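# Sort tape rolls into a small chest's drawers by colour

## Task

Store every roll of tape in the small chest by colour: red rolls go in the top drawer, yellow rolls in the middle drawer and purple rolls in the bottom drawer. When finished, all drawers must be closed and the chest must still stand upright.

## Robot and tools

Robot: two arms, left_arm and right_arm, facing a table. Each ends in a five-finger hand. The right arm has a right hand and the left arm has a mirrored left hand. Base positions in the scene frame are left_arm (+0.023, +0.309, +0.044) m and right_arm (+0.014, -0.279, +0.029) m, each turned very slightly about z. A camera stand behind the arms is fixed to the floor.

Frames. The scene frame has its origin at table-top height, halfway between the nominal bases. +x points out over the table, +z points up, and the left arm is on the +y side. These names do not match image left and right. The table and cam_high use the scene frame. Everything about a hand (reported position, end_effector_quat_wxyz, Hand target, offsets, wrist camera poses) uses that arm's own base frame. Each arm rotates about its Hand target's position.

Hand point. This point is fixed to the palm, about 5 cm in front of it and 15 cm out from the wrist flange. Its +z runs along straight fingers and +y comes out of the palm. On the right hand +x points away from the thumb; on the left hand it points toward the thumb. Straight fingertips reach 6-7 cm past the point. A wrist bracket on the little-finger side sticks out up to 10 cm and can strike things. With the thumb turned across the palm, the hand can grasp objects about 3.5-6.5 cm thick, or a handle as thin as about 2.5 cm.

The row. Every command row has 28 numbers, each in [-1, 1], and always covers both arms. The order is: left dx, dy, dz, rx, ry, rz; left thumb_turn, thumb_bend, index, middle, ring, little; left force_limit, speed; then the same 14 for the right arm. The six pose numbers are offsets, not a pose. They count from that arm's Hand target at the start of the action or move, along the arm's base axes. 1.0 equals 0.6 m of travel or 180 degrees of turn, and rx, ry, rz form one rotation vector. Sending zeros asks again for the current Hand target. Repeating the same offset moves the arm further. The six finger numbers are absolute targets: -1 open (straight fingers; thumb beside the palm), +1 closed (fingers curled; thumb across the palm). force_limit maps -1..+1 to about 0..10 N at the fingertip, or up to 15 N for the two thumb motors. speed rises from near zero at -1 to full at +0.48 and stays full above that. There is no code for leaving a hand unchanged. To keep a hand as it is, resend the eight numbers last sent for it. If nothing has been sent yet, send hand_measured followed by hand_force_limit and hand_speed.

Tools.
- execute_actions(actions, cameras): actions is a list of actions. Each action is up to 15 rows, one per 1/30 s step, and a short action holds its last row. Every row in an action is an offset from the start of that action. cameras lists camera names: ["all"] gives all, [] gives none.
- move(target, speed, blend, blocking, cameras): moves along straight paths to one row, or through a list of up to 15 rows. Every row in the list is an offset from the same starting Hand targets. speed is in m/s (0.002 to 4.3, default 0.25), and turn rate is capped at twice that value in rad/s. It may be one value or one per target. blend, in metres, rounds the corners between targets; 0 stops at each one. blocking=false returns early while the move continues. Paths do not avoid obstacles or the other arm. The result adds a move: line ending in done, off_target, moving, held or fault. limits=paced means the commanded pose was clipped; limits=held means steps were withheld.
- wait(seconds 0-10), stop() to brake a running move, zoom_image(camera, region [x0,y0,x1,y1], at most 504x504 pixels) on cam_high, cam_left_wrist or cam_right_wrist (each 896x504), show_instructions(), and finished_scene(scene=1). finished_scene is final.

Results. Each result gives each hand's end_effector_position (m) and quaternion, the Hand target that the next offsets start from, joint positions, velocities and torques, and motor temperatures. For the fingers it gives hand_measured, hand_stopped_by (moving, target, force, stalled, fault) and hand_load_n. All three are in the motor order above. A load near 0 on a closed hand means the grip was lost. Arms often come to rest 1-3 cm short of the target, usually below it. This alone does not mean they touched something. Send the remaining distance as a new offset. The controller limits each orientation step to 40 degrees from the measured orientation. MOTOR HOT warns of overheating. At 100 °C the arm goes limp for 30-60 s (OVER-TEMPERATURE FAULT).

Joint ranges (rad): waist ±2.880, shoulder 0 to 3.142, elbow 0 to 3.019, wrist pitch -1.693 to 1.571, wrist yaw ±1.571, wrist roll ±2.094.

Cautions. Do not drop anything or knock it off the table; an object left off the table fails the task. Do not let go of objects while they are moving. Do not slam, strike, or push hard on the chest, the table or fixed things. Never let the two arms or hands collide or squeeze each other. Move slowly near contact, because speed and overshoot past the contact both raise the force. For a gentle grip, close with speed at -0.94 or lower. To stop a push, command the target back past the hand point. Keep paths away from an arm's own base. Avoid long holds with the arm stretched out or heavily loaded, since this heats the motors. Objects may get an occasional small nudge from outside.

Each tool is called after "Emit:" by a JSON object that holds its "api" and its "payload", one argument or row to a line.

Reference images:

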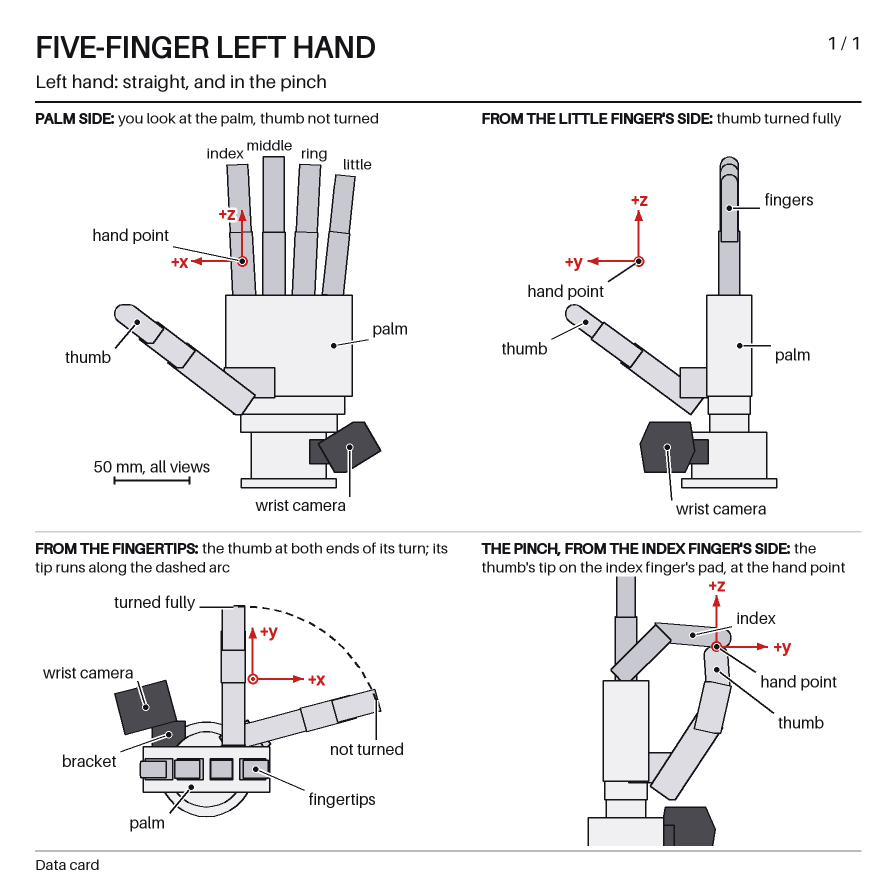

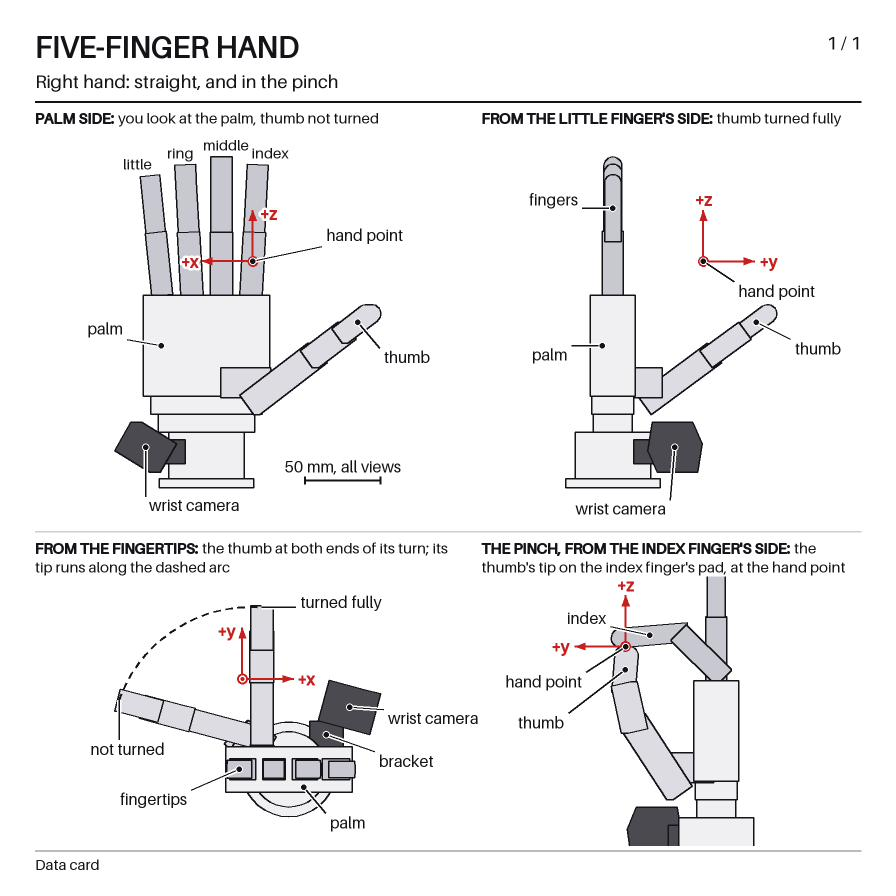

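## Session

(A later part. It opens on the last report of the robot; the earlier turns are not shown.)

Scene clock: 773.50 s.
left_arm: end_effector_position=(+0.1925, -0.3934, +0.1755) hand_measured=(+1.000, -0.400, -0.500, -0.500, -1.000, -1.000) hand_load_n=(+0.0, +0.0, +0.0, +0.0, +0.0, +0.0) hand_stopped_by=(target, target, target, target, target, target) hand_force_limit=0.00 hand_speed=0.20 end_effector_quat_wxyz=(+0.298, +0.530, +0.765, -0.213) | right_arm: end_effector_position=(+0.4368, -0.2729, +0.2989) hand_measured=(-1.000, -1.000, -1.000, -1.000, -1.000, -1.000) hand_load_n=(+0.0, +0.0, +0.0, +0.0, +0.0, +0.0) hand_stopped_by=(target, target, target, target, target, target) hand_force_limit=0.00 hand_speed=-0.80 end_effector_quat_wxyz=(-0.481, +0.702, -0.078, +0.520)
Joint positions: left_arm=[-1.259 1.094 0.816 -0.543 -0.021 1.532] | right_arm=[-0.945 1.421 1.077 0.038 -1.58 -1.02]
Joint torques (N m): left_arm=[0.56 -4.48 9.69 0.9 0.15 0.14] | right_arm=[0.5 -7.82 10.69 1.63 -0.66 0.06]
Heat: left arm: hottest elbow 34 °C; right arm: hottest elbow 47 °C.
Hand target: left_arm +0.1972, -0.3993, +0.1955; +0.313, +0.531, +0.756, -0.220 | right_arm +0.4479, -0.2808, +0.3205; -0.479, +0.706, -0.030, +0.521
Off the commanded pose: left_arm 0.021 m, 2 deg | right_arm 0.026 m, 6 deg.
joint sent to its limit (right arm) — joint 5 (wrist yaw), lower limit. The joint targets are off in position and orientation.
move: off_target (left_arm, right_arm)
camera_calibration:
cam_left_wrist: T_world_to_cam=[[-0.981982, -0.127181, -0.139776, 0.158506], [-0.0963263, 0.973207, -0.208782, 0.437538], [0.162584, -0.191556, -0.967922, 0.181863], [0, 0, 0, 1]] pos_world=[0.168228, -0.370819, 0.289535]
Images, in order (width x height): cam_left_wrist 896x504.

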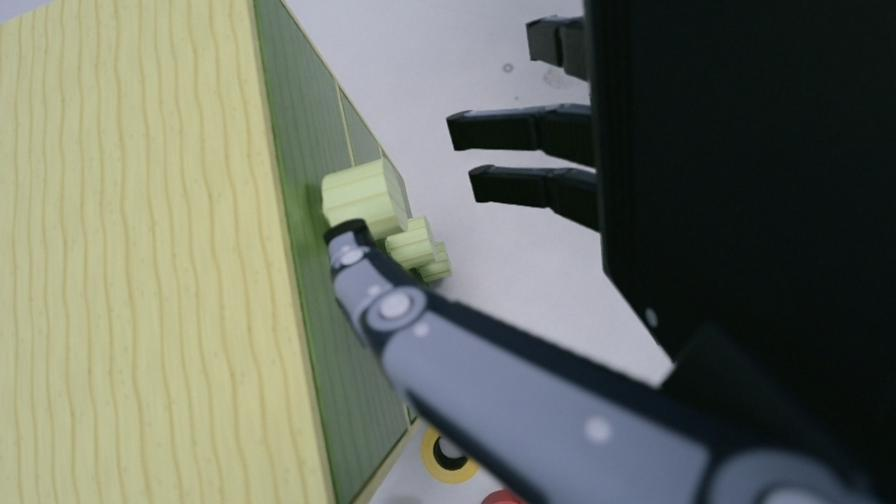

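Emit:
{"api": "move", "payload": {
  "target": [
    [-0.1,-0.033,0,0,0,0,1,-0.4,-0.5,-0.5,-1,-1,0,0.2, 0,0,0,0,0,0,-1,-1,-1,-1,-1,-1,0,-0.8],
    [-0.08,-0.06,-0.039,-0.1885,-0.1738,0.2401,1,-0.55,-0.5,-0.5,-1,-1,0,0.2, 0,0,0,0,0,0,-1,-1,-1,-1,-1,-1,0,-0.8]
  ],
  "speed": 0.2,
  "cameras": ["cam_left_wrist","cam_high"]
}}

Scene clock: 866.77 s.
left_arm: end_effector_position=(+0.1573, -0.4268, +0.1657) hand_measured=(+1.000, -0.550, -0.500, -0.500, -1.000, -1.000) hand_load_n=(+0.0, +0.0, +0.0, +0.0, +0.0, +0.0) hand_stopped_by=(target, target, target, target, target, target) hand_force_limit=0.00 hand_speed=0.20 end_effector_quat_wxyz=(+0.689, +0.154, +0.695, -0.138) | right_arm: end_effector_position=(+0.4368, -0.2729, +0.2989) hand_measured=(-1.000, -1.000, -1.000, -1.000, -1.000, -1.000) hand_load_n=(+0.0, +0.0, +0.0, +0.0, +0.0, +0.0) hand_stopped_by=(target, target, target, target, target, target) hand_force_limit=0.00 hand_speed=-0.80 end_effector_quat_wxyz=(-0.481, +0.702, -0.078, +0.520)
Joint positions: left_arm=[-1.68 1.606 0.68 0.884 -1.264 1.551] | right_arm=[-0.945 1.421 1.077 0.038 -1.58 -1.02]
Joint torques (N m): left_arm=[-1.44 -6.42 6.37 2.11 -0.1 0.15] | right_arm=[0.62 -8.12 10.82 1.66 -0.7 0.05]
Heat: left arm: hottest elbow 35 °C; right arm: hottest elbow 49 °C.
Hand target: left_arm +0.1492, -0.4353, +0.1721; +0.691, +0.150, +0.691, -0.150 | right_arm +0.4479, -0.2808, +0.3205; -0.479, +0.706, -0.030, +0.521
Off the commanded pose: left_arm 0.013 m, 2 deg | right_arm 0.026 m, 6 deg.
joint sent to its limit (right arm) — joint 5 (wrist yaw), lower limit. The joint targets are off in position and orientation.
move: off_target (left_arm, right_arm); target 2's new numbers were sent with left_arm's hand 0.014 m and 2 deg from that target
camera_calibration:
cam_left_wrist: T_world_to_cam=[[-0.427636, -0.858251, -0.283782, -0.257075], [-0.354374, 0.447976, -0.820815, 0.382406], [0.831593, -0.250445, -0.495712, -0.0369841], [0, 0, 0, 1]] pos_world=[0.0563359, -0.401206, 0.222597]
Images, in order (width x height): cam_high 896x504, cam_left_wrist 896x504.

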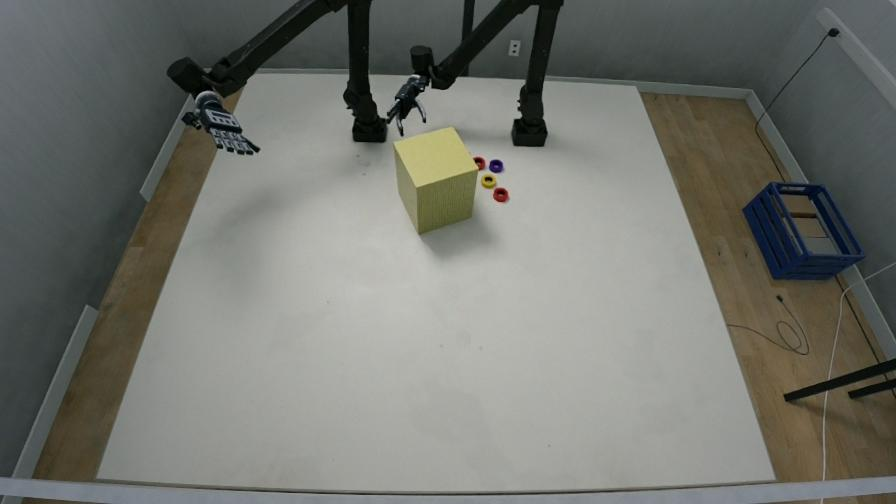

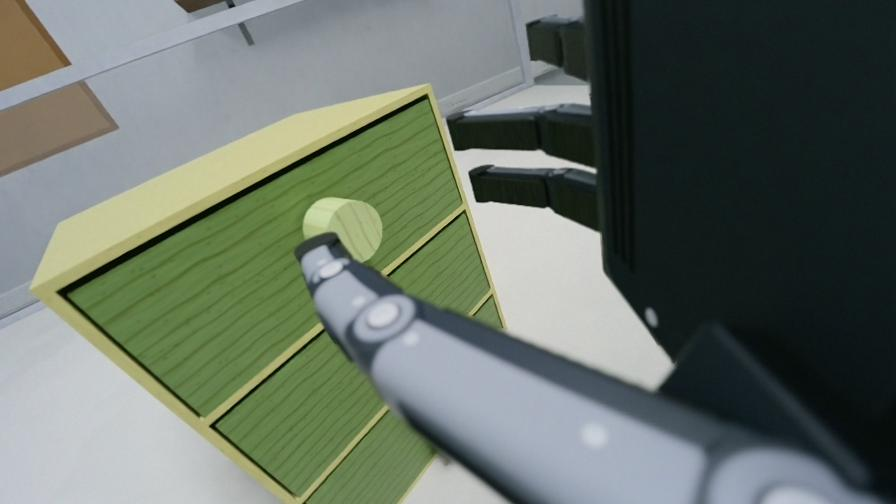

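Emit:
{"api": "move", "payload": {
  "target": [0.047,0.0175,-0.026,0,0,0,1,-0.55,-0.5,-0.5,-1,-1,0,0.2, 0,0,0,0,0,0,-1,-1,-1,-1,-1,-1,0,-0.8],
  "speed": 0.1,
  "cameras": ["cam_left_wrist"]
}}

Scene clock: 893.83 s.
left_arm: end_effector_position=(+0.1761, -0.4226, +0.1538) hand_measured=(+1.000, -0.550, -0.500, -0.500, -1.000, -1.000) hand_load_n=(+0.0, +0.0, +0.0, +0.0, +0.0, +0.0) hand_stopped_by=(target, target, target, target, target, target) hand_force_limit=0.00 hand_speed=0.20 end_effector_quat_wxyz=(+0.688, +0.155, +0.694, -0.147) | right_arm: end_effector_position=(+0.4368, -0.2729, +0.2989) hand_measured=(-1.000, -1.000, -1.000, -1.000, -1.000, -1.000) hand_load_n=(+0.0, +0.0, +0.0, +0.0, +0.0, +0.0) hand_stopped_by=(target, target, target, target, target, target) hand_force_limit=0.00 hand_speed=-0.80 end_effector_quat_wxyz=(-0.481, +0.702, -0.078, +0.520)
Joint positions: left_arm=[-1.633 1.623 0.646 0.948 -1.202 1.552] | right_arm=[-0.945 1.421 1.077 0.038 -1.58 -1.02]
Joint torques (N m): left_arm=[0.5 -6.36 5.18 2.17 0.14 0.16] | right_arm=[-0.09 -7.53 10.56 1.51 -0.74 0.08]
Heat: left arm: hottest elbow 34 °C; right arm: hottest elbow 49 °C.
Hand target: left_arm +0.1774, -0.4248, +0.1565; +0.691, +0.150, +0.691, -0.150 | right_arm +0.4479, -0.2808, +0.3205; -0.479, +0.706, -0.030, +0.521
Off the commanded pose: left_arm 0.004 m, 1 deg | right_arm 0.026 m, 6 deg.
joint sent to its limit (right arm) — joint 5 (wrist yaw), lower limit. The joint targets are off in position and orientation.
move: off_target (right_arm)
camera_calibration:
cam_left_wrist: T_world_to_cam=[[-0.441476, -0.854999, -0.272168, -0.246769], [-0.349855, 0.443346, -0.825255, 0.375355], [0.826257, -0.269111, -0.494852, -0.0644783], [0, 0, 0, 1]] pos_world=[0.0756529, -0.394751, 0.210694]
Images, in order (width x height): cam_left_wrist 896x504.

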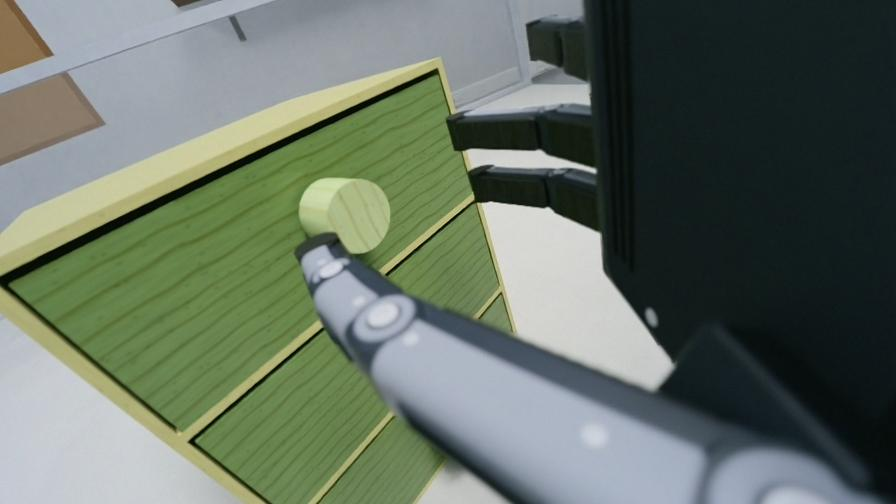

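Emit:
{"api": "move", "payload": {
  "target": [0.058,0.027,-0.010,0,0,0,1,-0.55,-0.5,-0.5,-1,-1,0,0.2, 0,0,0,0,0,0,-1,-1,-1,-1,-1,-1,0,-0.8],
  "speed": 0.08,
  "cameras": ["cam_left_wrist"]
}}

Scene clock: 915.50 s.
left_arm: end_effector_position=(+0.2091, -0.4076, +0.1419) hand_measured=(+1.000, -0.550, -0.500, -0.500, -1.000, -1.000) hand_load_n=(+0.5, +0.0, +0.0, +0.0, +0.0, +0.0) hand_stopped_by=(target, target, target, target, target, target) hand_force_limit=0.00 hand_speed=0.20 end_effector_quat_wxyz=(+0.686, +0.161, +0.695, -0.143) | right_arm: end_effector_position=(+0.4368, -0.2729, +0.2989) hand_measured=(-1.000, -1.000, -1.000, -1.000, -1.000, -1.000) hand_load_n=(+0.0, +0.5, +0.0, +0.0, +0.0, +0.0) hand_stopped_by=(target, target, target, target, target, target) hand_force_limit=0.00 hand_speed=-0.80 end_effector_quat_wxyz=(-0.481, +0.702, -0.078, +0.520)
Joint positions: left_arm=[-1.549 1.623 0.597 0.983 -1.115 1.554] | right_arm=[-0.945 1.421 1.077 0.038 -1.58 -1.02]
Joint torques (N m): left_arm=[0.73 -7.18 4.88 2.26 0.13 0.16] | right_arm=[-0.44 -6.18 10.73 1.52 -0.67 0.1]
Heat: left arm: hottest elbow 33 °C; right arm: hottest elbow 49 °C.
Hand target: left_arm +0.2122, -0.4086, +0.1505; +0.691, +0.150, +0.691, -0.150 | right_arm +0.4479, -0.2808, +0.3205; -0.479, +0.706, -0.030, +0.521
Off the commanded pose: left_arm 0.009 m, 2 deg | right_arm 0.026 m, 6 deg.
joint sent to its limit (right arm) — joint 5 (wrist yaw), lower limit. The joint targets are off in position and orientation.
move: off_target (right_arm)
camera_calibration:
cam_left_wrist: T_world_to_cam=[[-0.444671, -0.849436, -0.284122, -0.218018], [-0.350327, 0.456879, -0.817639, 0.37496], [0.824341, -0.264045, -0.500741, -0.0903087], [0, 0, 0, 1]] pos_world=[0.108857, -0.38035, 0.199417]
Images, in order (width x height): cam_left_wrist 896x504.

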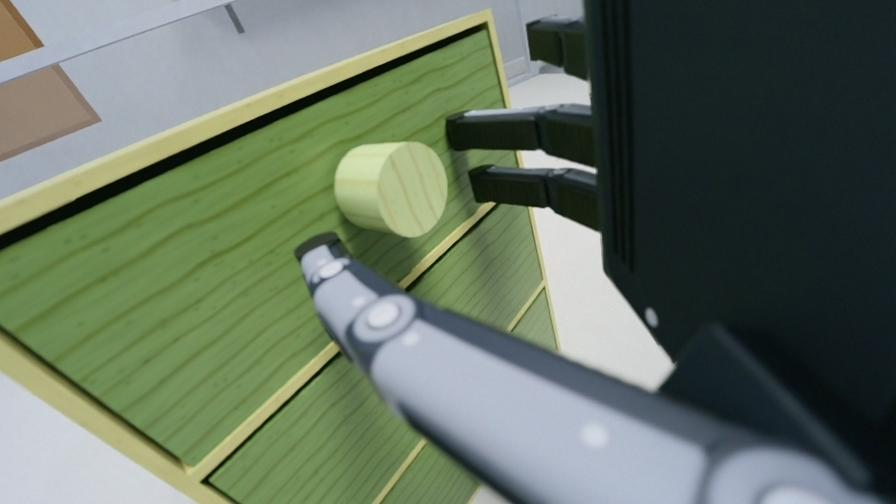

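Emit:
{"api": "move", "payload": {
  "target": [
    [0.003,0.001,0.013,0,0,0,1,-0.55,-0.5,-0.5,-1,-1,-0.2,-0.5, 0,0,0,0,0,0,-1,-1,-1,-1,-1,-1,0,-0.8],
    [0.003,0.001,0.013,0,0,0,1,-0.1,0.1,0.1,-1,-1,-0.2,-0.6, 0,0,0,0,0,0,-1,-1,-1,-1,-1,-1,0,-0.8]
  ],
  "speed": 0.08,
  "cameras": ["cam_left_wrist"]
}}

Scene clock: 933.30 s.
left_arm: end_effector_position=(+0.2063, -0.4104, +0.1479) hand_measured=(+1.000, -0.332, +0.010, -0.070, -1.000, -1.000) hand_load_n=(-0.5, +10.5, +10.0, +7.0, +0.0, +0.0) hand_stopped_by=(target, force, force, force, target, target) hand_force_limit=-0.20 hand_speed=-0.60 end_effector_quat_wxyz=(+0.686, +0.162, +0.693, -0.153) | right_arm: end_effector_position=(+0.4368, -0.2729, +0.2989) hand_measured=(-1.000, -1.000, -1.000, -1.000, -1.000, -1.000) hand_load_n=(+0.0, +0.0, +0.0, +0.0, +0.0, +0.0) hand_stopped_by=(target, target, target, target, target, target) hand_force_limit=0.00 hand_speed=-0.80 end_effector_quat_wxyz=(-0.481, +0.702, -0.078, +0.520)
Joint positions: left_arm=[-1.555 1.608 0.597 0.983 -1.106 1.555] | right_arm=[-0.945 1.421 1.077 0.038 -1.58 -1.02]
Joint torques (N m): left_arm=[0.79 -7.77 5.16 1.22 0.01 0.15] | right_arm=[0.26 -8.06 10.74 1.68 -0.67 0.03]
Heat: left arm: hottest elbow 33 °C; right arm: hottest elbow 49 °C.
Hand target: left_arm +0.2140, -0.4080, +0.1583; +0.691, +0.150, +0.691, -0.150 | right_arm +0.4479, -0.2808, +0.3205; -0.479, +0.706, -0.030, +0.521
Off the commanded pose: left_arm 0.013 m, 2 deg | right_arm 0.026 m, 6 deg.
joint sent to its limit (right arm) — joint 5 (wrist yaw), lower limit. The joint targets are off in position and orientation.
move: off_target (left_arm, right_arm); target 2's new numbers were sent with left_arm's hand 0.012 m and 1 deg from that target
camera_calibration:
cam_left_wrist: T_world_to_cam=[[-0.457523, -0.846366, -0.272651, -0.217711], [-0.342852, 0.450828, -0.82414, 0.377043], [0.820442, -0.283584, -0.496442, -0.0936217], [0, 0, 0, 1]] pos_world=[0.106473, -0.380794, 0.2049]
Images, in order (width x height): cam_left_wrist 896x504.

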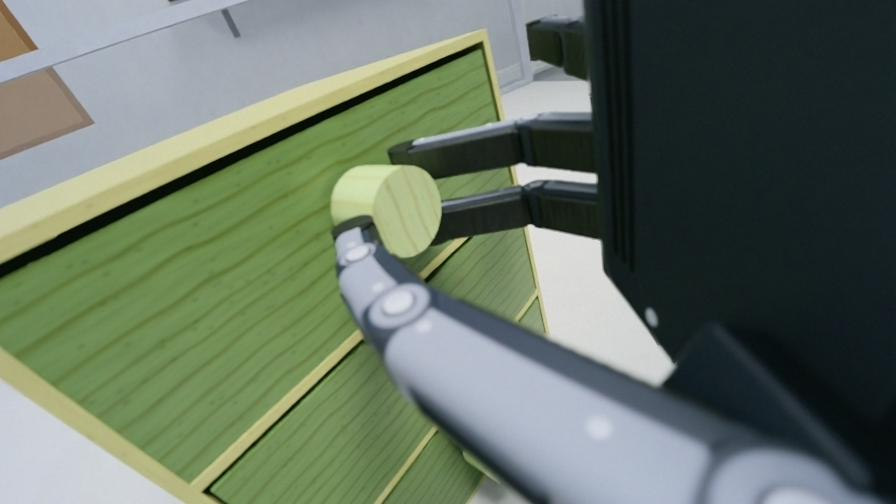

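Emit:
{"api": "move", "payload": {
  "target": [-0.078,-0.029,0,0,0,0,1,-0.1,0.1,0.1,-1,-1,-0.2,-0.6, 0,0,0,0,0,0,-1,-1,-1,-1,-1,-1,0,-0.8],
  "speed": 0.05,
  "cameras": ["cam_left_wrist","cam_high"]
}}

Scene clock: 941.30 s.
left_arm: end_effector_position=(+0.1696, -0.4178, +0.1475) hand_measured=(+1.000, -0.332, +0.010, -0.070, -1.000, -1.000) hand_load_n=(-0.5, +13.0, +9.0, +7.0, +0.0, +0.0) hand_stopped_by=(target, force, force, force, target, target) hand_force_limit=-0.20 hand_speed=-0.60 end_effector_quat_wxyz=(+0.687, +0.160, +0.692, -0.152) | right_arm: end_effector_position=(+0.4368, -0.2729, +0.2989) hand_measured=(-1.000, -1.000, -1.000, -1.000, -1.000, -1.000) hand_load_n=(+0.0, +0.0, +0.0, +0.0, +0.0, +0.0) hand_stopped_by=(target, target, target, target, target, target) hand_force_limit=0.00 hand_speed=-0.80 end_effector_quat_wxyz=(-0.481, +0.702, -0.078, +0.520)
Joint positions: left_arm=[-1.65 1.629 0.623 0.979 -1.206 1.555] | right_arm=[-0.945 1.421 1.077 0.038 -1.58 -1.02]
Joint torques (N m): left_arm=[-1.49 -6.77 7.1 0.8 -0.79 0.15] | right_arm=[0.79 -7.71 10.61 1.54 -0.65 0.1]
Heat: left arm: hottest elbow 32 °C; right arm: hottest elbow 50 °C.
Hand target: left_arm +0.1672, -0.4254, +0.1583; +0.691, +0.150, +0.691, -0.150 | right_arm +0.4479, -0.2808, +0.3205; -0.479, +0.706, -0.030, +0.521
Off the commanded pose: left_arm 0.013 m, 1 deg | right_arm 0.026 m, 6 deg.
joint sent to its limit (right arm) — joint 5 (wrist yaw), lower limit. The joint targets are off in position and orientation.
move: off_target (left_arm, right_arm)
camera_calibration:
cam_left_wrist: T_world_to_cam=[[-0.452922, -0.848473, -0.273779, -0.242415], [-0.3426, 0.449141, -0.825165, 0.366958], [0.823096, -0.279939, -0.494113, -0.0650498], [0, 0, 0, 1]] pos_world=[0.0694671, -0.388708, 0.204291]
Images, in order (width x height): cam_high 896x504, cam_left_wrist 896x504.

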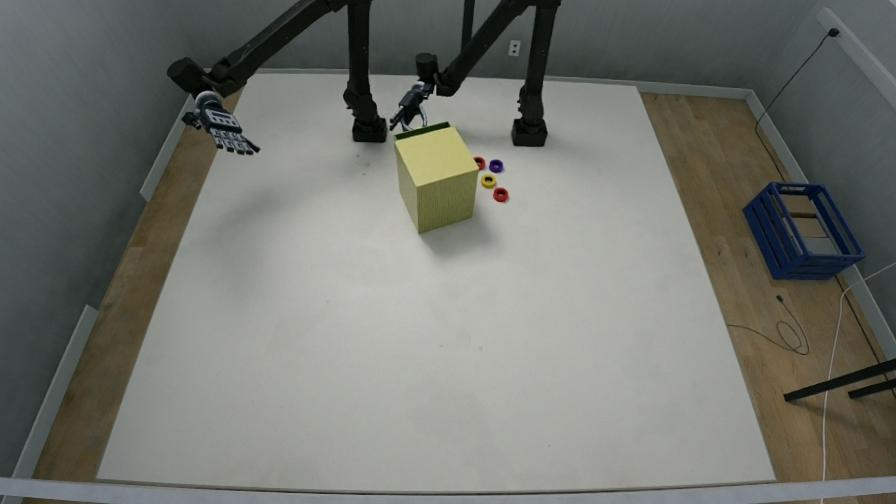

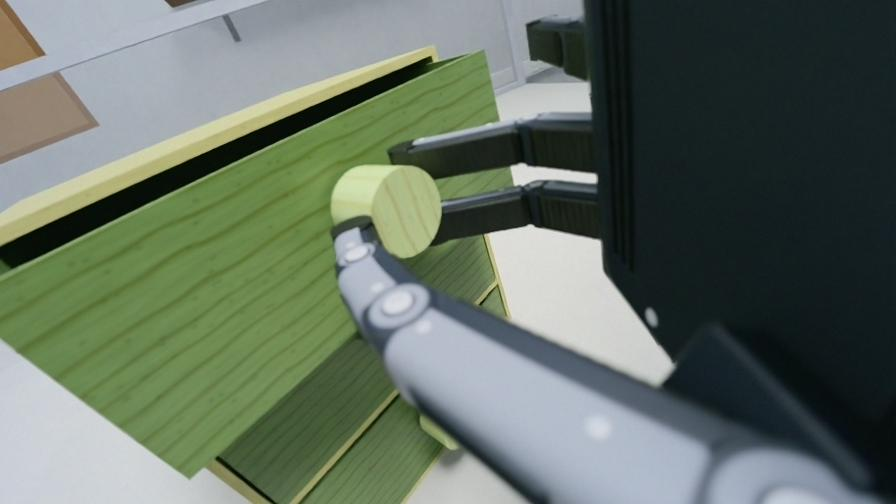

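Emit:
{"api": "move", "payload": {
  "target": [-0.088,-0.034,0,0,0,0,1,-0.1,0.1,0.1,-1,-1,-0.2,-0.6, 0,0,0,0,0,0,-1,-1,-1,-1,-1,-1,0,-0.8],
  "speed": 0.06,
  "cameras": ["cam_left_wrist","cam_high"]
}}

Scene clock: 949.00 s.
left_arm: end_effector_position=(+0.1184, -0.4364, +0.1467) hand_measured=(+1.000, -0.334, +0.010, -0.070, -1.000, -1.000) hand_load_n=(-0.5, +13.0, +8.5, +7.0, +0.0, +0.0) hand_stopped_by=(target, force, force, force, target, target) hand_force_limit=-0.20 hand_speed=-0.60 end_effector_quat_wxyz=(+0.688, +0.161, +0.691, -0.149) | right_arm: end_effector_position=(+0.4368, -0.2729, +0.2989) hand_measured=(-1.000, -1.000, -1.000, -1.000, -1.000, -1.000) hand_load_n=(+0.0, +0.0, +0.0, +0.0, +0.0, +0.0) hand_stopped_by=(target, target, target, target, target, target) hand_force_limit=0.00 hand_speed=-0.80 end_effector_quat_wxyz=(-0.481, +0.702, -0.078, +0.520)
Joint positions: left_arm=[-1.77 1.683 0.697 0.954 -1.328 1.555] | right_arm=[-0.945 1.421 1.077 0.038 -1.58 -1.02]
Joint torques (N m): left_arm=[-1.32 -7.41 7.45 0.69 -0.63 0.16] | right_arm=[0.32 -7.77 10.76 1.39 -0.69 0.07]
Heat: left arm: hottest elbow 32 °C; right arm: hottest elbow 50 °C.
Hand target: left_arm +0.1144, -0.4458, +0.1583; +0.691, +0.150, +0.691, -0.150 | right_arm +0.4479, -0.2808, +0.3205; -0.479, +0.706, -0.030, +0.521
Off the commanded pose: left_arm 0.015 m, 1 deg | right_arm 0.026 m, 6 deg.
joint sent to its limit (right arm) — joint 5 (wrist yaw), lower limit. The joint targets are off in position and orientation.
move: off_target (left_arm, right_arm)
camera_calibration:
cam_left_wrist: T_world_to_cam=[[-0.4492, -0.848716, -0.279106, -0.281261], [-0.340482, 0.451443, -0.824786, 0.35776], [0.82601, -0.275463, -0.49176, -0.0272315], [0, 0, 0, 1]] pos_world=[0.0179618, -0.40772, 0.203182]
Images, in order (width x height): cam_high 896x504, cam_left_wrist 896x504.

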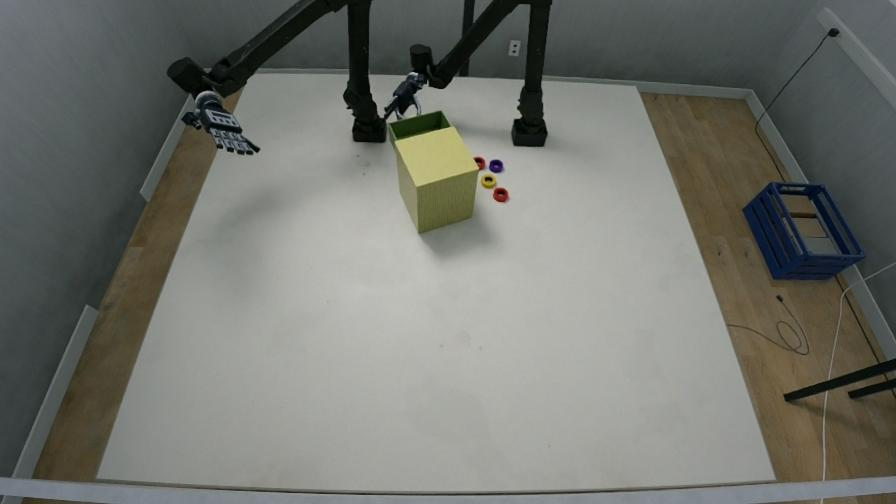

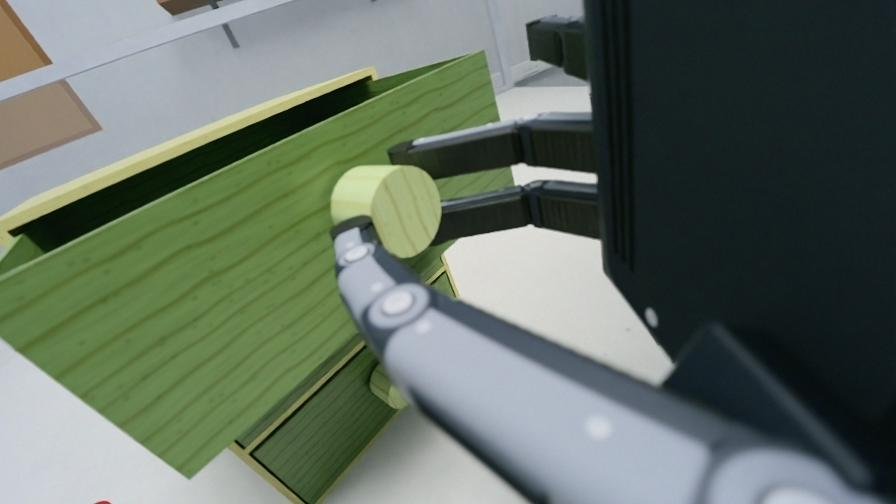

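Emit:
{"api": "move", "payload": {
  "target": [-0.027,-0.010,0,0,0,0,1,-0.1,0.1,0.1,-1,-1,-0.2,-0.6, 0,0,0,0,0,0,-1,-1,-1,-1,-1,-1,0,-0.8],
  "speed": 0.06,
  "cameras": ["cam_high"]
}}

Emit:
{"api": "zoom_image", "payload": {
  "camera": "cam_high",
  "region": [340, 60, 560, 250]
}}

Scene clock: 965.67 s.
left_arm: end_effector_position=(+0.1039, -0.4420, +0.1471) hand_measured=(+1.000, -0.334, +0.010, -0.070, -1.000, -1.000) hand_load_n=(-1.0, +13.5, +8.0, +7.0, +0.0, +0.0) hand_stopped_by=(target, force, force, force, target, target) hand_force_limit=-0.20 hand_speed=-0.60 end_effector_quat_wxyz=(+0.689, +0.159, +0.691, -0.148) | right_arm: end_effector_position=(+0.4368, -0.2729, +0.2989) hand_measured=(-1.000, -1.000, -1.000, -1.000, -1.000, -1.000) hand_load_n=(+0.0, +0.0, +0.0, +0.0, +0.0, +0.0) hand_stopped_by=(target, target, target, target, target, target) hand_force_limit=0.00 hand_speed=-0.80 end_effector_quat_wxyz=(-0.481, +0.702, -0.078, +0.520)
Joint positions: left_arm=[-1.801 1.7 0.723 0.946 -1.362 1.555] | right_arm=[-0.945 1.421 1.077 0.038 -1.58 -1.02]
Joint torques (N m): left_arm=[-1.44 -7.71 7.54 0.65 -0.59 0.16] | right_arm=[0.62 -8.64 10.52 1.76 -0.67 0.01]
Heat: left arm: hottest elbow 33 °C; right arm: hottest elbow 50 °C.
Hand target: left_arm +0.0982, -0.4518, +0.1583; +0.691, +0.150, +0.691, -0.150 | right_arm +0.4479, -0.2808, +0.3205; -0.479, +0.706, -0.030, +0.521
Off the commanded pose: left_arm 0.016 m, 1 deg | right_arm 0.026 m, 6 deg.
joint sent to its limit (right arm) — joint 5 (wrist yaw), lower limit. The joint targets are off in position and orientation.
move: off_target (left_arm, right_arm)
Images, in order (width x height): cam_high 896x504.

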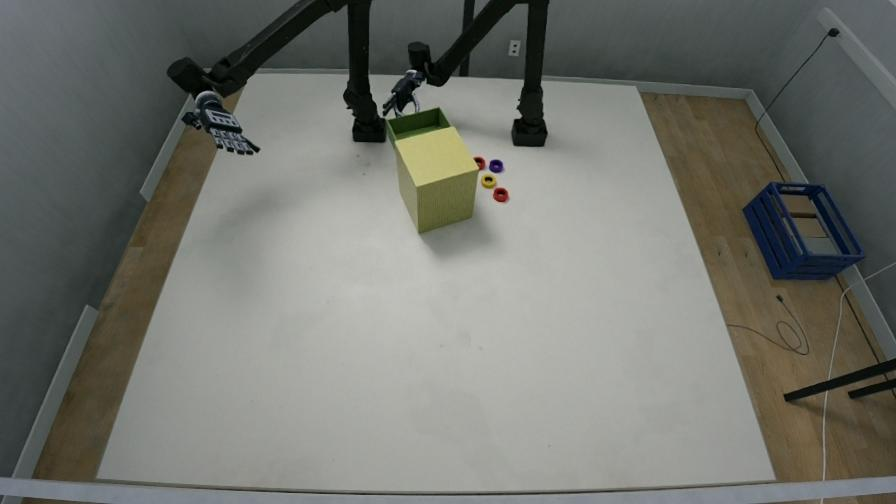

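Scaled by 2.291 from the camera's 896x504 image, which has a finer 1280x720 frame.

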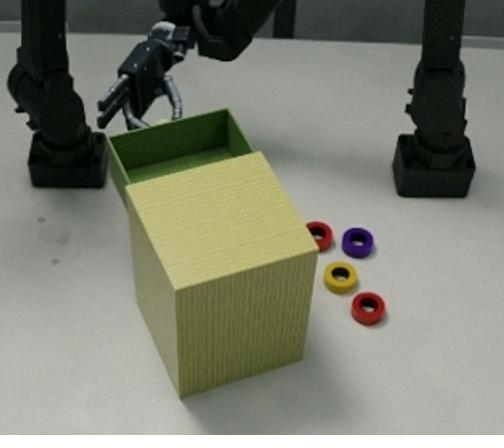

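Emit:
{"api": "move", "payload": {
  "target": [
    [0,0,0,0,0,0,1,-0.6,-0.5,-0.5,-1,-1,-0.2,-0.3, 0,0,0,0,0,0,-1,-1,-1,-1,-1,-1,0,-0.8],
    [-0.1,-0.03,0,0,0,0,1,-0.6,-0.5,-0.5,-1,-1,-0.2,-0.3, 0,0,0,0,0,0,-1,-1,-1,-1,-1,-1,0,-0.8],
    [-0.1,0.03,0.25,0,0,0,1,-0.6,-0.5,-0.5,-1,-1,-0.2,-0.3, 0,0,0,0,0,0,-1,-1,-1,-1,-1,-1,0,-0.8]
  ],
  "speed": [0.1,0.12,0.25],
  "blend": [0,0.02,0],
  "cameras": ["cam_left_wrist","cam_high"]
}}

Scene clock: 1022.93 s.
left_arm: end_effector_position=(+0.0480, -0.4253, +0.2891) hand_measured=(+1.000, -0.600, -0.500, -0.500, -1.000, -1.000) hand_load_n=(+0.0, +0.0, -0.5, +0.0, +0.0, +0.0) hand_stopped_by=(target, target, target, target, target, target) hand_force_limit=-0.20 hand_speed=-0.30 end_effector_quat_wxyz=(+0.698, +0.164, +0.686, -0.125) | right_arm: end_effector_position=(+0.4368, -0.2729, +0.2989) hand_measured=(-1.000, -1.000, -1.000, -1.000, -1.000, -1.000) hand_load_n=(+0.0, +0.0, +0.0, +0.0, +0.0, +0.0) hand_stopped_by=(target, target, target, target, target, target) hand_force_limit=0.00 hand_speed=-0.80 end_effector_quat_wxyz=(-0.481, +0.702, -0.078, +0.520)
Joint positions: left_arm=[-1.936 1.438 0.861 0.696 -1.523 1.749] | right_arm=[-0.945 1.421 1.077 0.038 -1.58 -1.02]
Joint torques (N m): left_arm=[-1.38 -7.36 9.89 0.44 -0.01 -0.1] | right_arm=[0.73 -8.18 10.81 1.65 -0.69 0.05]
Heat: left arm: hottest elbow 33 °C; right arm: hottest elbow 51 °C.
Hand target: left_arm +0.0382, -0.4338, +0.3083; +0.691, +0.150, +0.691, -0.150 | right_arm +0.4479, -0.2808, +0.3205; -0.479, +0.706, -0.030, +0.521
Off the commanded pose: left_arm 0.023 m, 4 deg | right_arm 0.026 m, 6 deg.
joint sent to its limit (right arm) — joint 5 (wrist yaw), lower limit. The joint targets are off in position and orientation.
move: off_target (left_arm, right_arm)
camera_calibration:
cam_left_wrist: T_world_to_cam=[[-0.415359, -0.851434, -0.320212, -0.254575], [-0.329407, 0.468907, -0.819523, 0.451628], [0.847919, -0.234916, -0.475234, 0.115354], [0, 0, 0, 1]] pos_world=[-0.0547818, -0.401427, 0.343422]
Images, in order (width x height): cam_high 896x504, cam_left_wrist 896x504.

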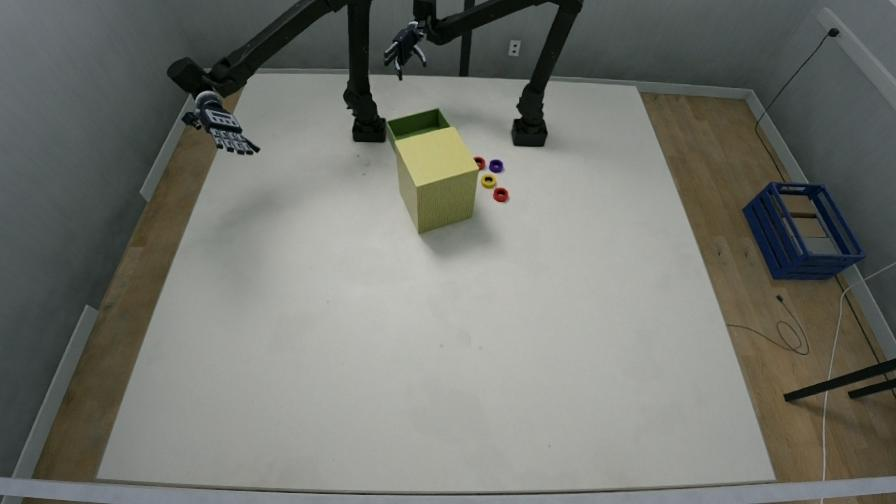

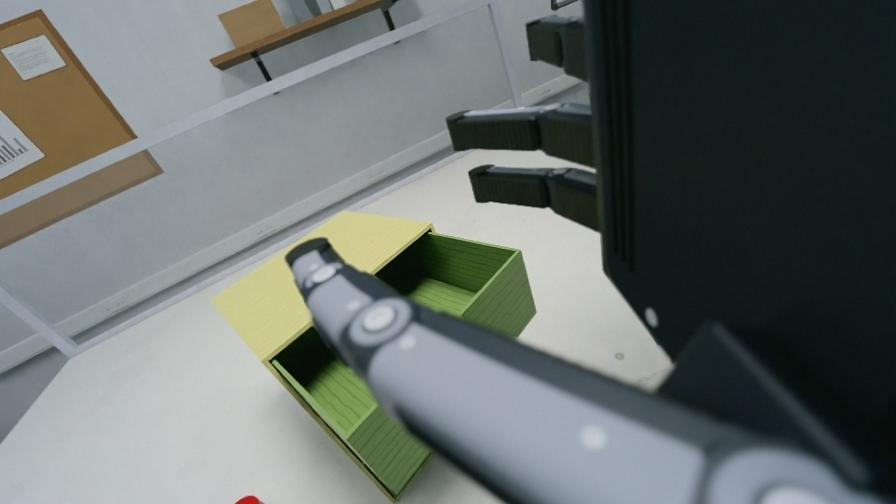

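Emit:
{"api": "move", "payload": {
  "target": [
    [0.236,0.256,0.05,-0.232,0.132,0.171,1,-0.6,-0.5,-0.5,-1,-1,-0.2,-0.3, 0,0,0,0,0,0,-1,-1,-1,-1,-1,-1,0,-0.8],
    [0.433,0.487,-0.313,-0.464,0.265,0.3415,1,-0.6,-0.5,-0.5,-1,-1,-0.2,-0.3, 0,0,0,0,0,0,-1,-1,-1,-1,-1,-1,0,-0.8]
  ],
  "speed": [0.3,0.25],
  "blend": [0.04,0],
  "cameras": ["cam_left_wrist","cam_high"]
}}

Scene clock: 1048.47 s.
left_arm: end_effector_position=(+0.2946, -0.1408, +0.1173) hand_measured=(+1.000, -0.600, -0.500, -0.500, -1.000, -1.000) hand_load_n=(+0.0, +0.0, +0.0, +0.0, +0.0, +0.0) hand_stopped_by=(target, target, target, target, target, target) hand_force_limit=-0.20 hand_speed=-0.30 end_effector_quat_wxyz=(+0.633, -0.574, +0.413, -0.316) | right_arm: end_effector_position=(+0.4368, -0.2729, +0.2989) hand_measured=(-1.000, -1.000, -1.000, -1.000, -1.000, -1.000) hand_load_n=(+0.0, +0.0, +0.0, -0.5, +0.0, +0.0) hand_stopped_by=(target, target, target, target, target, target) hand_force_limit=0.00 hand_speed=-0.80 end_effector_quat_wxyz=(-0.481, +0.702, -0.078, +0.520)
Joint positions: left_arm=[-1.081 1.418 0.22 1.502 -1.566 0.465] | right_arm=[-0.945 1.421 1.077 0.038 -1.58 -1.02]
Joint torques (N m): left_arm=[0.85 -2.26 3.73 0.83 0.15 -0.12] | right_arm=[-0.44 -7.82 10.88 1.54 -0.73 0.02]
Heat: left arm: hottest elbow 35 °C; right arm: hottest elbow 51 °C.
Hand target: left_arm +0.2980, -0.1416, +0.1205; +0.353, -0.694, +0.571, -0.261 | right_arm +0.4479, -0.2808, +0.3205; -0.479, +0.706, -0.030, +0.521
Off the commanded pose: left_arm 0.005 m, 48 deg; orientation clipped | right_arm 0.026 m, 6 deg.
joint sent to its limit (left arm) — joint 5 (wrist yaw), lower limit. The joint targets are off in position and orientation.
joint sent to its limit (right arm) — joint 5 (wrist yaw), lower limit. The joint targets are off in position and orientation.
move: off_target (left_arm, right_arm); limits=paced
camera_calibration:
cam_left_wrist: T_world_to_cam=[[0.15604, -0.38712, 0.90873, -0.212201], [-0.0723091, -0.922007, -0.38036, -0.064502], [0.9851, -0.00635784, -0.171863, -0.152313], [0, 0, 0, 1]] pos_world=[0.178492, -0.142587, 0.142122]
Images, in order (width x height): cam_high 896x504, cam_left_wrist 896x504.

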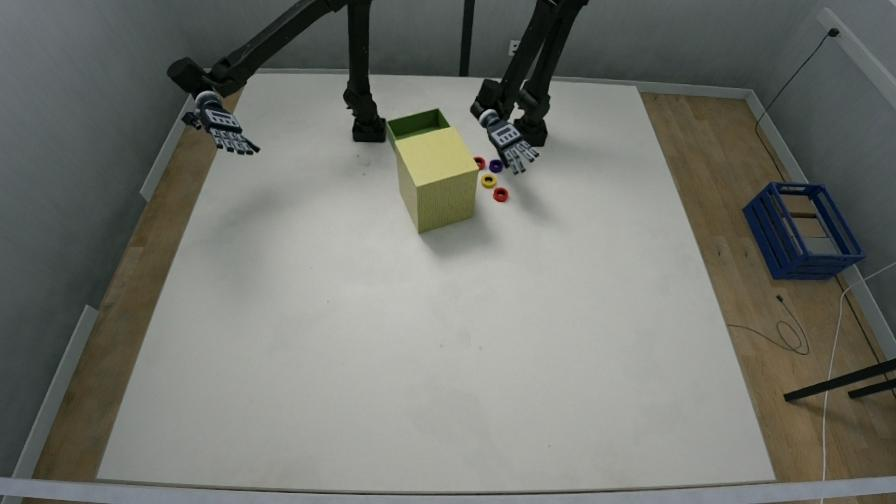

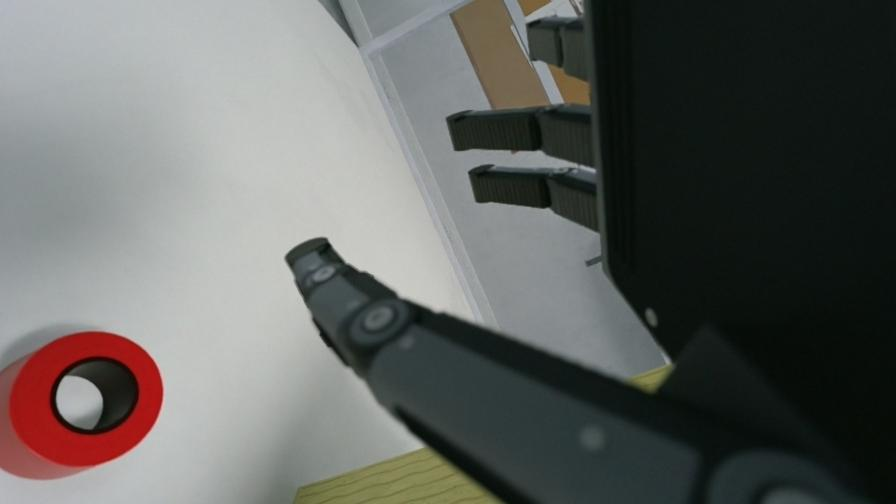

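Emit:
{"api": "move", "payload": {
  "target": [-0.08,-0.197,0.4,0.004,0.0435,-0.4,1,-0.6,-0.5,-0.5,-1,-1,-0.2,-0.3, 0,0,0,0,0,0,-1,-1,-1,-1,-1,-1,0,-0.8],
  "speed": 0.25,
  "cameras": ["cam_left_wrist"]
}}

Scene clock: 1084.40 s.
left_arm: end_effector_position=(+0.2399, -0.2606, +0.3364) hand_measured=(+1.000, -0.600, -0.500, -0.500, -1.000, -1.000) hand_load_n=(+0.0, +0.0, +0.0, +0.0, +0.0, +0.0) hand_stopped_by=(target, target, target, target, target, target) hand_force_limit=-0.20 hand_speed=-0.30 end_effector_quat_wxyz=(+0.084, -0.244, +0.898, -0.356) | right_arm: end_effector_position=(+0.4368, -0.2729, +0.2989) hand_measured=(-1.000, -1.000, -1.000, -1.000, -1.000, -1.000) hand_load_n=(+0.0, +0.5, +0.0, +0.0, +0.0, +0.0) hand_stopped_by=(target, target, target, target, target, target) hand_force_limit=0.00 hand_speed=-0.80 end_effector_quat_wxyz=(-0.481, +0.702, -0.078, +0.520)
Joint positions: left_arm=[-0.633 0.97 1.22 -1.123 0.295 0.299] | right_arm=[-0.945 1.421 1.077 0.038 -1.58 -1.02]
Joint torques (N m): left_arm=[0.79 -1.49 11.75 0.7 0.39 0.12] | right_arm=[0.38 -7.41 10.5 1.57 -0.65 0.06]
Heat: left arm: hottest elbow 33 °C; right arm: hottest elbow 51 °C.
Hand target: left_arm +0.2500, -0.2598, +0.3605; +0.099, -0.239, +0.892, -0.371 | right_arm +0.4479, -0.2808, +0.3205; -0.479, +0.706, -0.030, +0.521
Off the commanded pose: left_arm 0.026 m, 3 deg | right_arm 0.026 m, 6 deg.
joint sent to its limit (right arm) — joint 5 (wrist yaw), lower limit. The joint targets are off in position and orientation.
move: off_target (left_arm, right_arm)
camera_calibration:
cam_left_wrist: T_world_to_cam=[[0.122874, -0.712074, 0.691269, -0.452649], [-0.976453, 0.0377076, 0.212408, 0.172022], [-0.177316, -0.701092, -0.690673, 0.210795], [0, 0, 0, 1]] pos_world=[0.260967, -0.181019, 0.421953]
Images, in order (width x height): cam_left_wrist 896x504.

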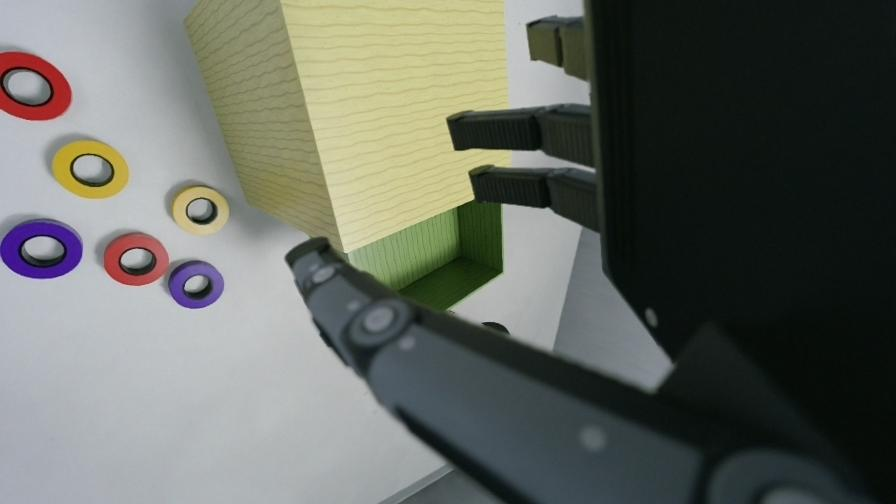

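Emit:
{"api": "move", "payload": {
  "target": [
    [0.05,0.1,-0.08,0,0,0.2,1,-0.6,-0.5,-0.5,-1,-1,-0.2,-0.3, 0,0,0,0,0,0,-1,-1,-1,-1,-1,-1,0,-0.8],
    [0.08,0.197,-0.384,0,0,0.389,1,-0.6,-0.5,-0.5,-1,-1,-0.2,-0.3, 0,0,0,0,0,0,-1,-1,-1,-1,-1,-1,0,-0.8]
  ],
  "speed": 0.2,
  "blend": [0.04,0],
  "cameras": ["cam_left_wrist"]
}}

Scene clock: 1104.37 s.
left_arm: end_effector_position=(+0.2862, -0.1414, +0.1220) hand_measured=(+1.000, -0.600, -0.500, -0.500, -1.000, -1.000) hand_load_n=(+0.0, +0.0, +0.0, +0.0, +0.0, +0.0) hand_stopped_by=(target, target, target, target, target, target) hand_force_limit=-0.20 hand_speed=-0.30 end_effector_quat_wxyz=(-0.287, +0.701, -0.610, +0.233) | right_arm: end_effector_position=(+0.4368, -0.2729, +0.2989) hand_measured=(-1.000, -1.000, -1.000, -1.000, -1.000, -1.000) hand_load_n=(-0.5, +0.0, +0.0, -0.5, +0.0, +0.0) hand_stopped_by=(target, target, target, target, target, target) hand_force_limit=0.00 hand_speed=-0.80 end_effector_quat_wxyz=(-0.481, +0.702, -0.078, +0.520)
Joint positions: left_arm=[-0.584 0.839 0.597 -0.726 -0.492 -0.568] | right_arm=[-0.945 1.421 1.077 0.038 -1.58 -1.02]
Joint torques (N m): left_arm=[0.67 0.09 8.35 1.95 -0.46 -0.12] | right_arm=[0.62 -7.36 10.63 1.76 -0.66 0.1]
Motor temperatures (°C): left_arm=[21 28 36 24 21 23] | right_arm=[24 26 52 25 23 23]
Heat: left arm: hottest elbow 36 °C; right arm: hottest elbow 52 °C.
Hand target: left_arm +0.2980, -0.1416, +0.1301; -0.294, +0.708, -0.593, +0.247 | right_arm +0.4479, -0.2808, +0.3205; -0.479, +0.706, -0.030, +0.521
Off the commanded pose: left_arm 0.014 m, 3 deg | right_arm 0.026 m, 6 deg.
joint sent to its limit (right arm) — joint 5 (wrist yaw), lower limit. The joint targets are off in position and orientation.
move: off_target (left_arm, right_arm)
camera_calibration:
cam_left_wrist: T_world_to_cam=[[0.705498, -0.177824, 0.68604, -0.315817], [-0.391359, -0.904785, 0.167935, -0.0369825], [0.590856, -0.386965, -0.707917, -0.0188155], [0, 0, 0, 1]] pos_world=[0.219452, -0.096902, 0.209554]
Images, in order (width x height): cam_left_wrist 896x504.

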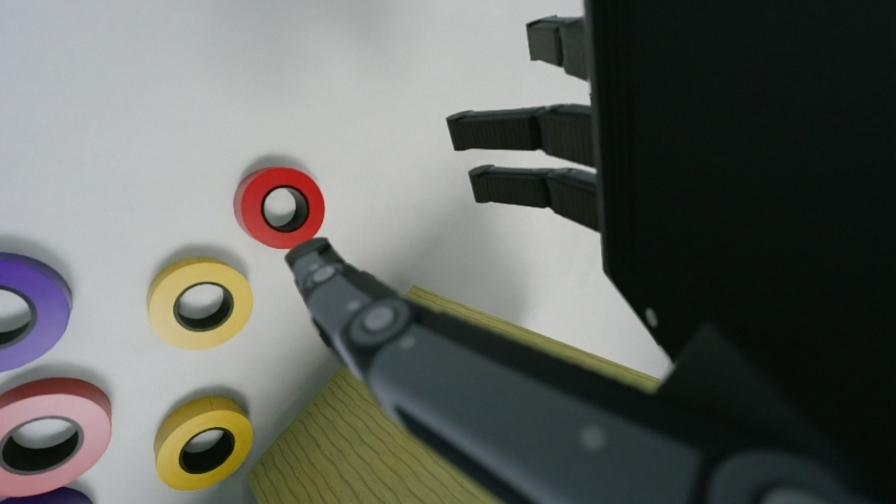

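Emit:
{"api": "move", "payload": {
  "target": [0.003,-0.02,-0.15,0,0,0,1,-0.6,-0.5,-0.5,-1,-1,-0.2,-0.3, 0,0,0,0,0,0,-1,-1,-1,-1,-1,-1,0,-0.8],
  "speed": 0.15,
  "cameras": ["cam_left_wrist"]
}}

Scene clock: 1121.87 s.
left_arm: end_effector_position=(+0.2924, -0.1434, +0.0332) hand_measured=(+1.000, -0.600, -0.500, -0.500, -1.000, -1.000) hand_load_n=(+0.0, +0.0, +0.0, +0.0, +0.0, +0.0) hand_stopped_by=(target, target, target, target, target, target) hand_force_limit=-0.20 hand_speed=-0.30 end_effector_quat_wxyz=(-0.291, +0.711, -0.598, +0.228) | right_arm: end_effector_position=(+0.4368, -0.2729, +0.2989) hand_measured=(-1.000, -1.000, -1.000, -1.000, -1.000, -1.000) hand_load_n=(-0.5, +0.0, -0.5, -0.5, +0.0, -0.5) hand_stopped_by=(target, target, target, target, target, target) hand_force_limit=0.00 hand_speed=-0.80 end_effector_quat_wxyz=(-0.481, +0.702, -0.078, +0.520)
Joint positions: left_arm=[-0.589 1.016 0.433 -0.402 -0.514 -0.603] | right_arm=[-0.945 1.421 1.077 0.038 -1.58 -1.02]
Joint torques (N m): left_arm=[-1.44 -0.67 7.24 1.91 -0.48 -0.12] | right_arm=[1.08 -8.35 10.82 1.78 -0.64 0.04]
Heat: left arm: hottest elbow 35 °C; right arm: hottest elbow 52 °C.
Hand target: left_arm +0.2998, -0.1536, +0.0401; -0.294, +0.708, -0.593, +0.247 | right_arm +0.4479, -0.2808, +0.3205; -0.479, +0.706, -0.030, +0.521
Off the commanded pose: left_arm 0.014 m, 2 deg | right_arm 0.026 m, 6 deg.
joint sent to its limit (right arm) — joint 5 (wrist yaw), lower limit. The joint targets are off in position and orientation.
move: off_target (left_arm, right_arm)
camera_calibration:
cam_left_wrist: T_world_to_cam=[[0.710761, -0.154611, 0.686231, -0.257826], [-0.361268, -0.917293, 0.167511, -0.0319999], [0.603576, -0.366974, -0.707832, -0.0870759], [0, 0, 0, 1]] pos_world=[0.224249, -0.101171, 0.120653]
Images, in order (width x height): cam_left_wrist 896x504.

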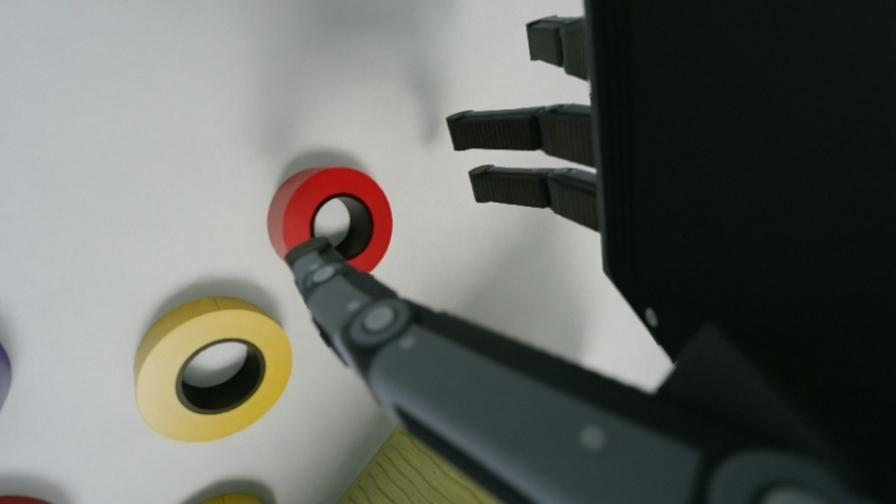

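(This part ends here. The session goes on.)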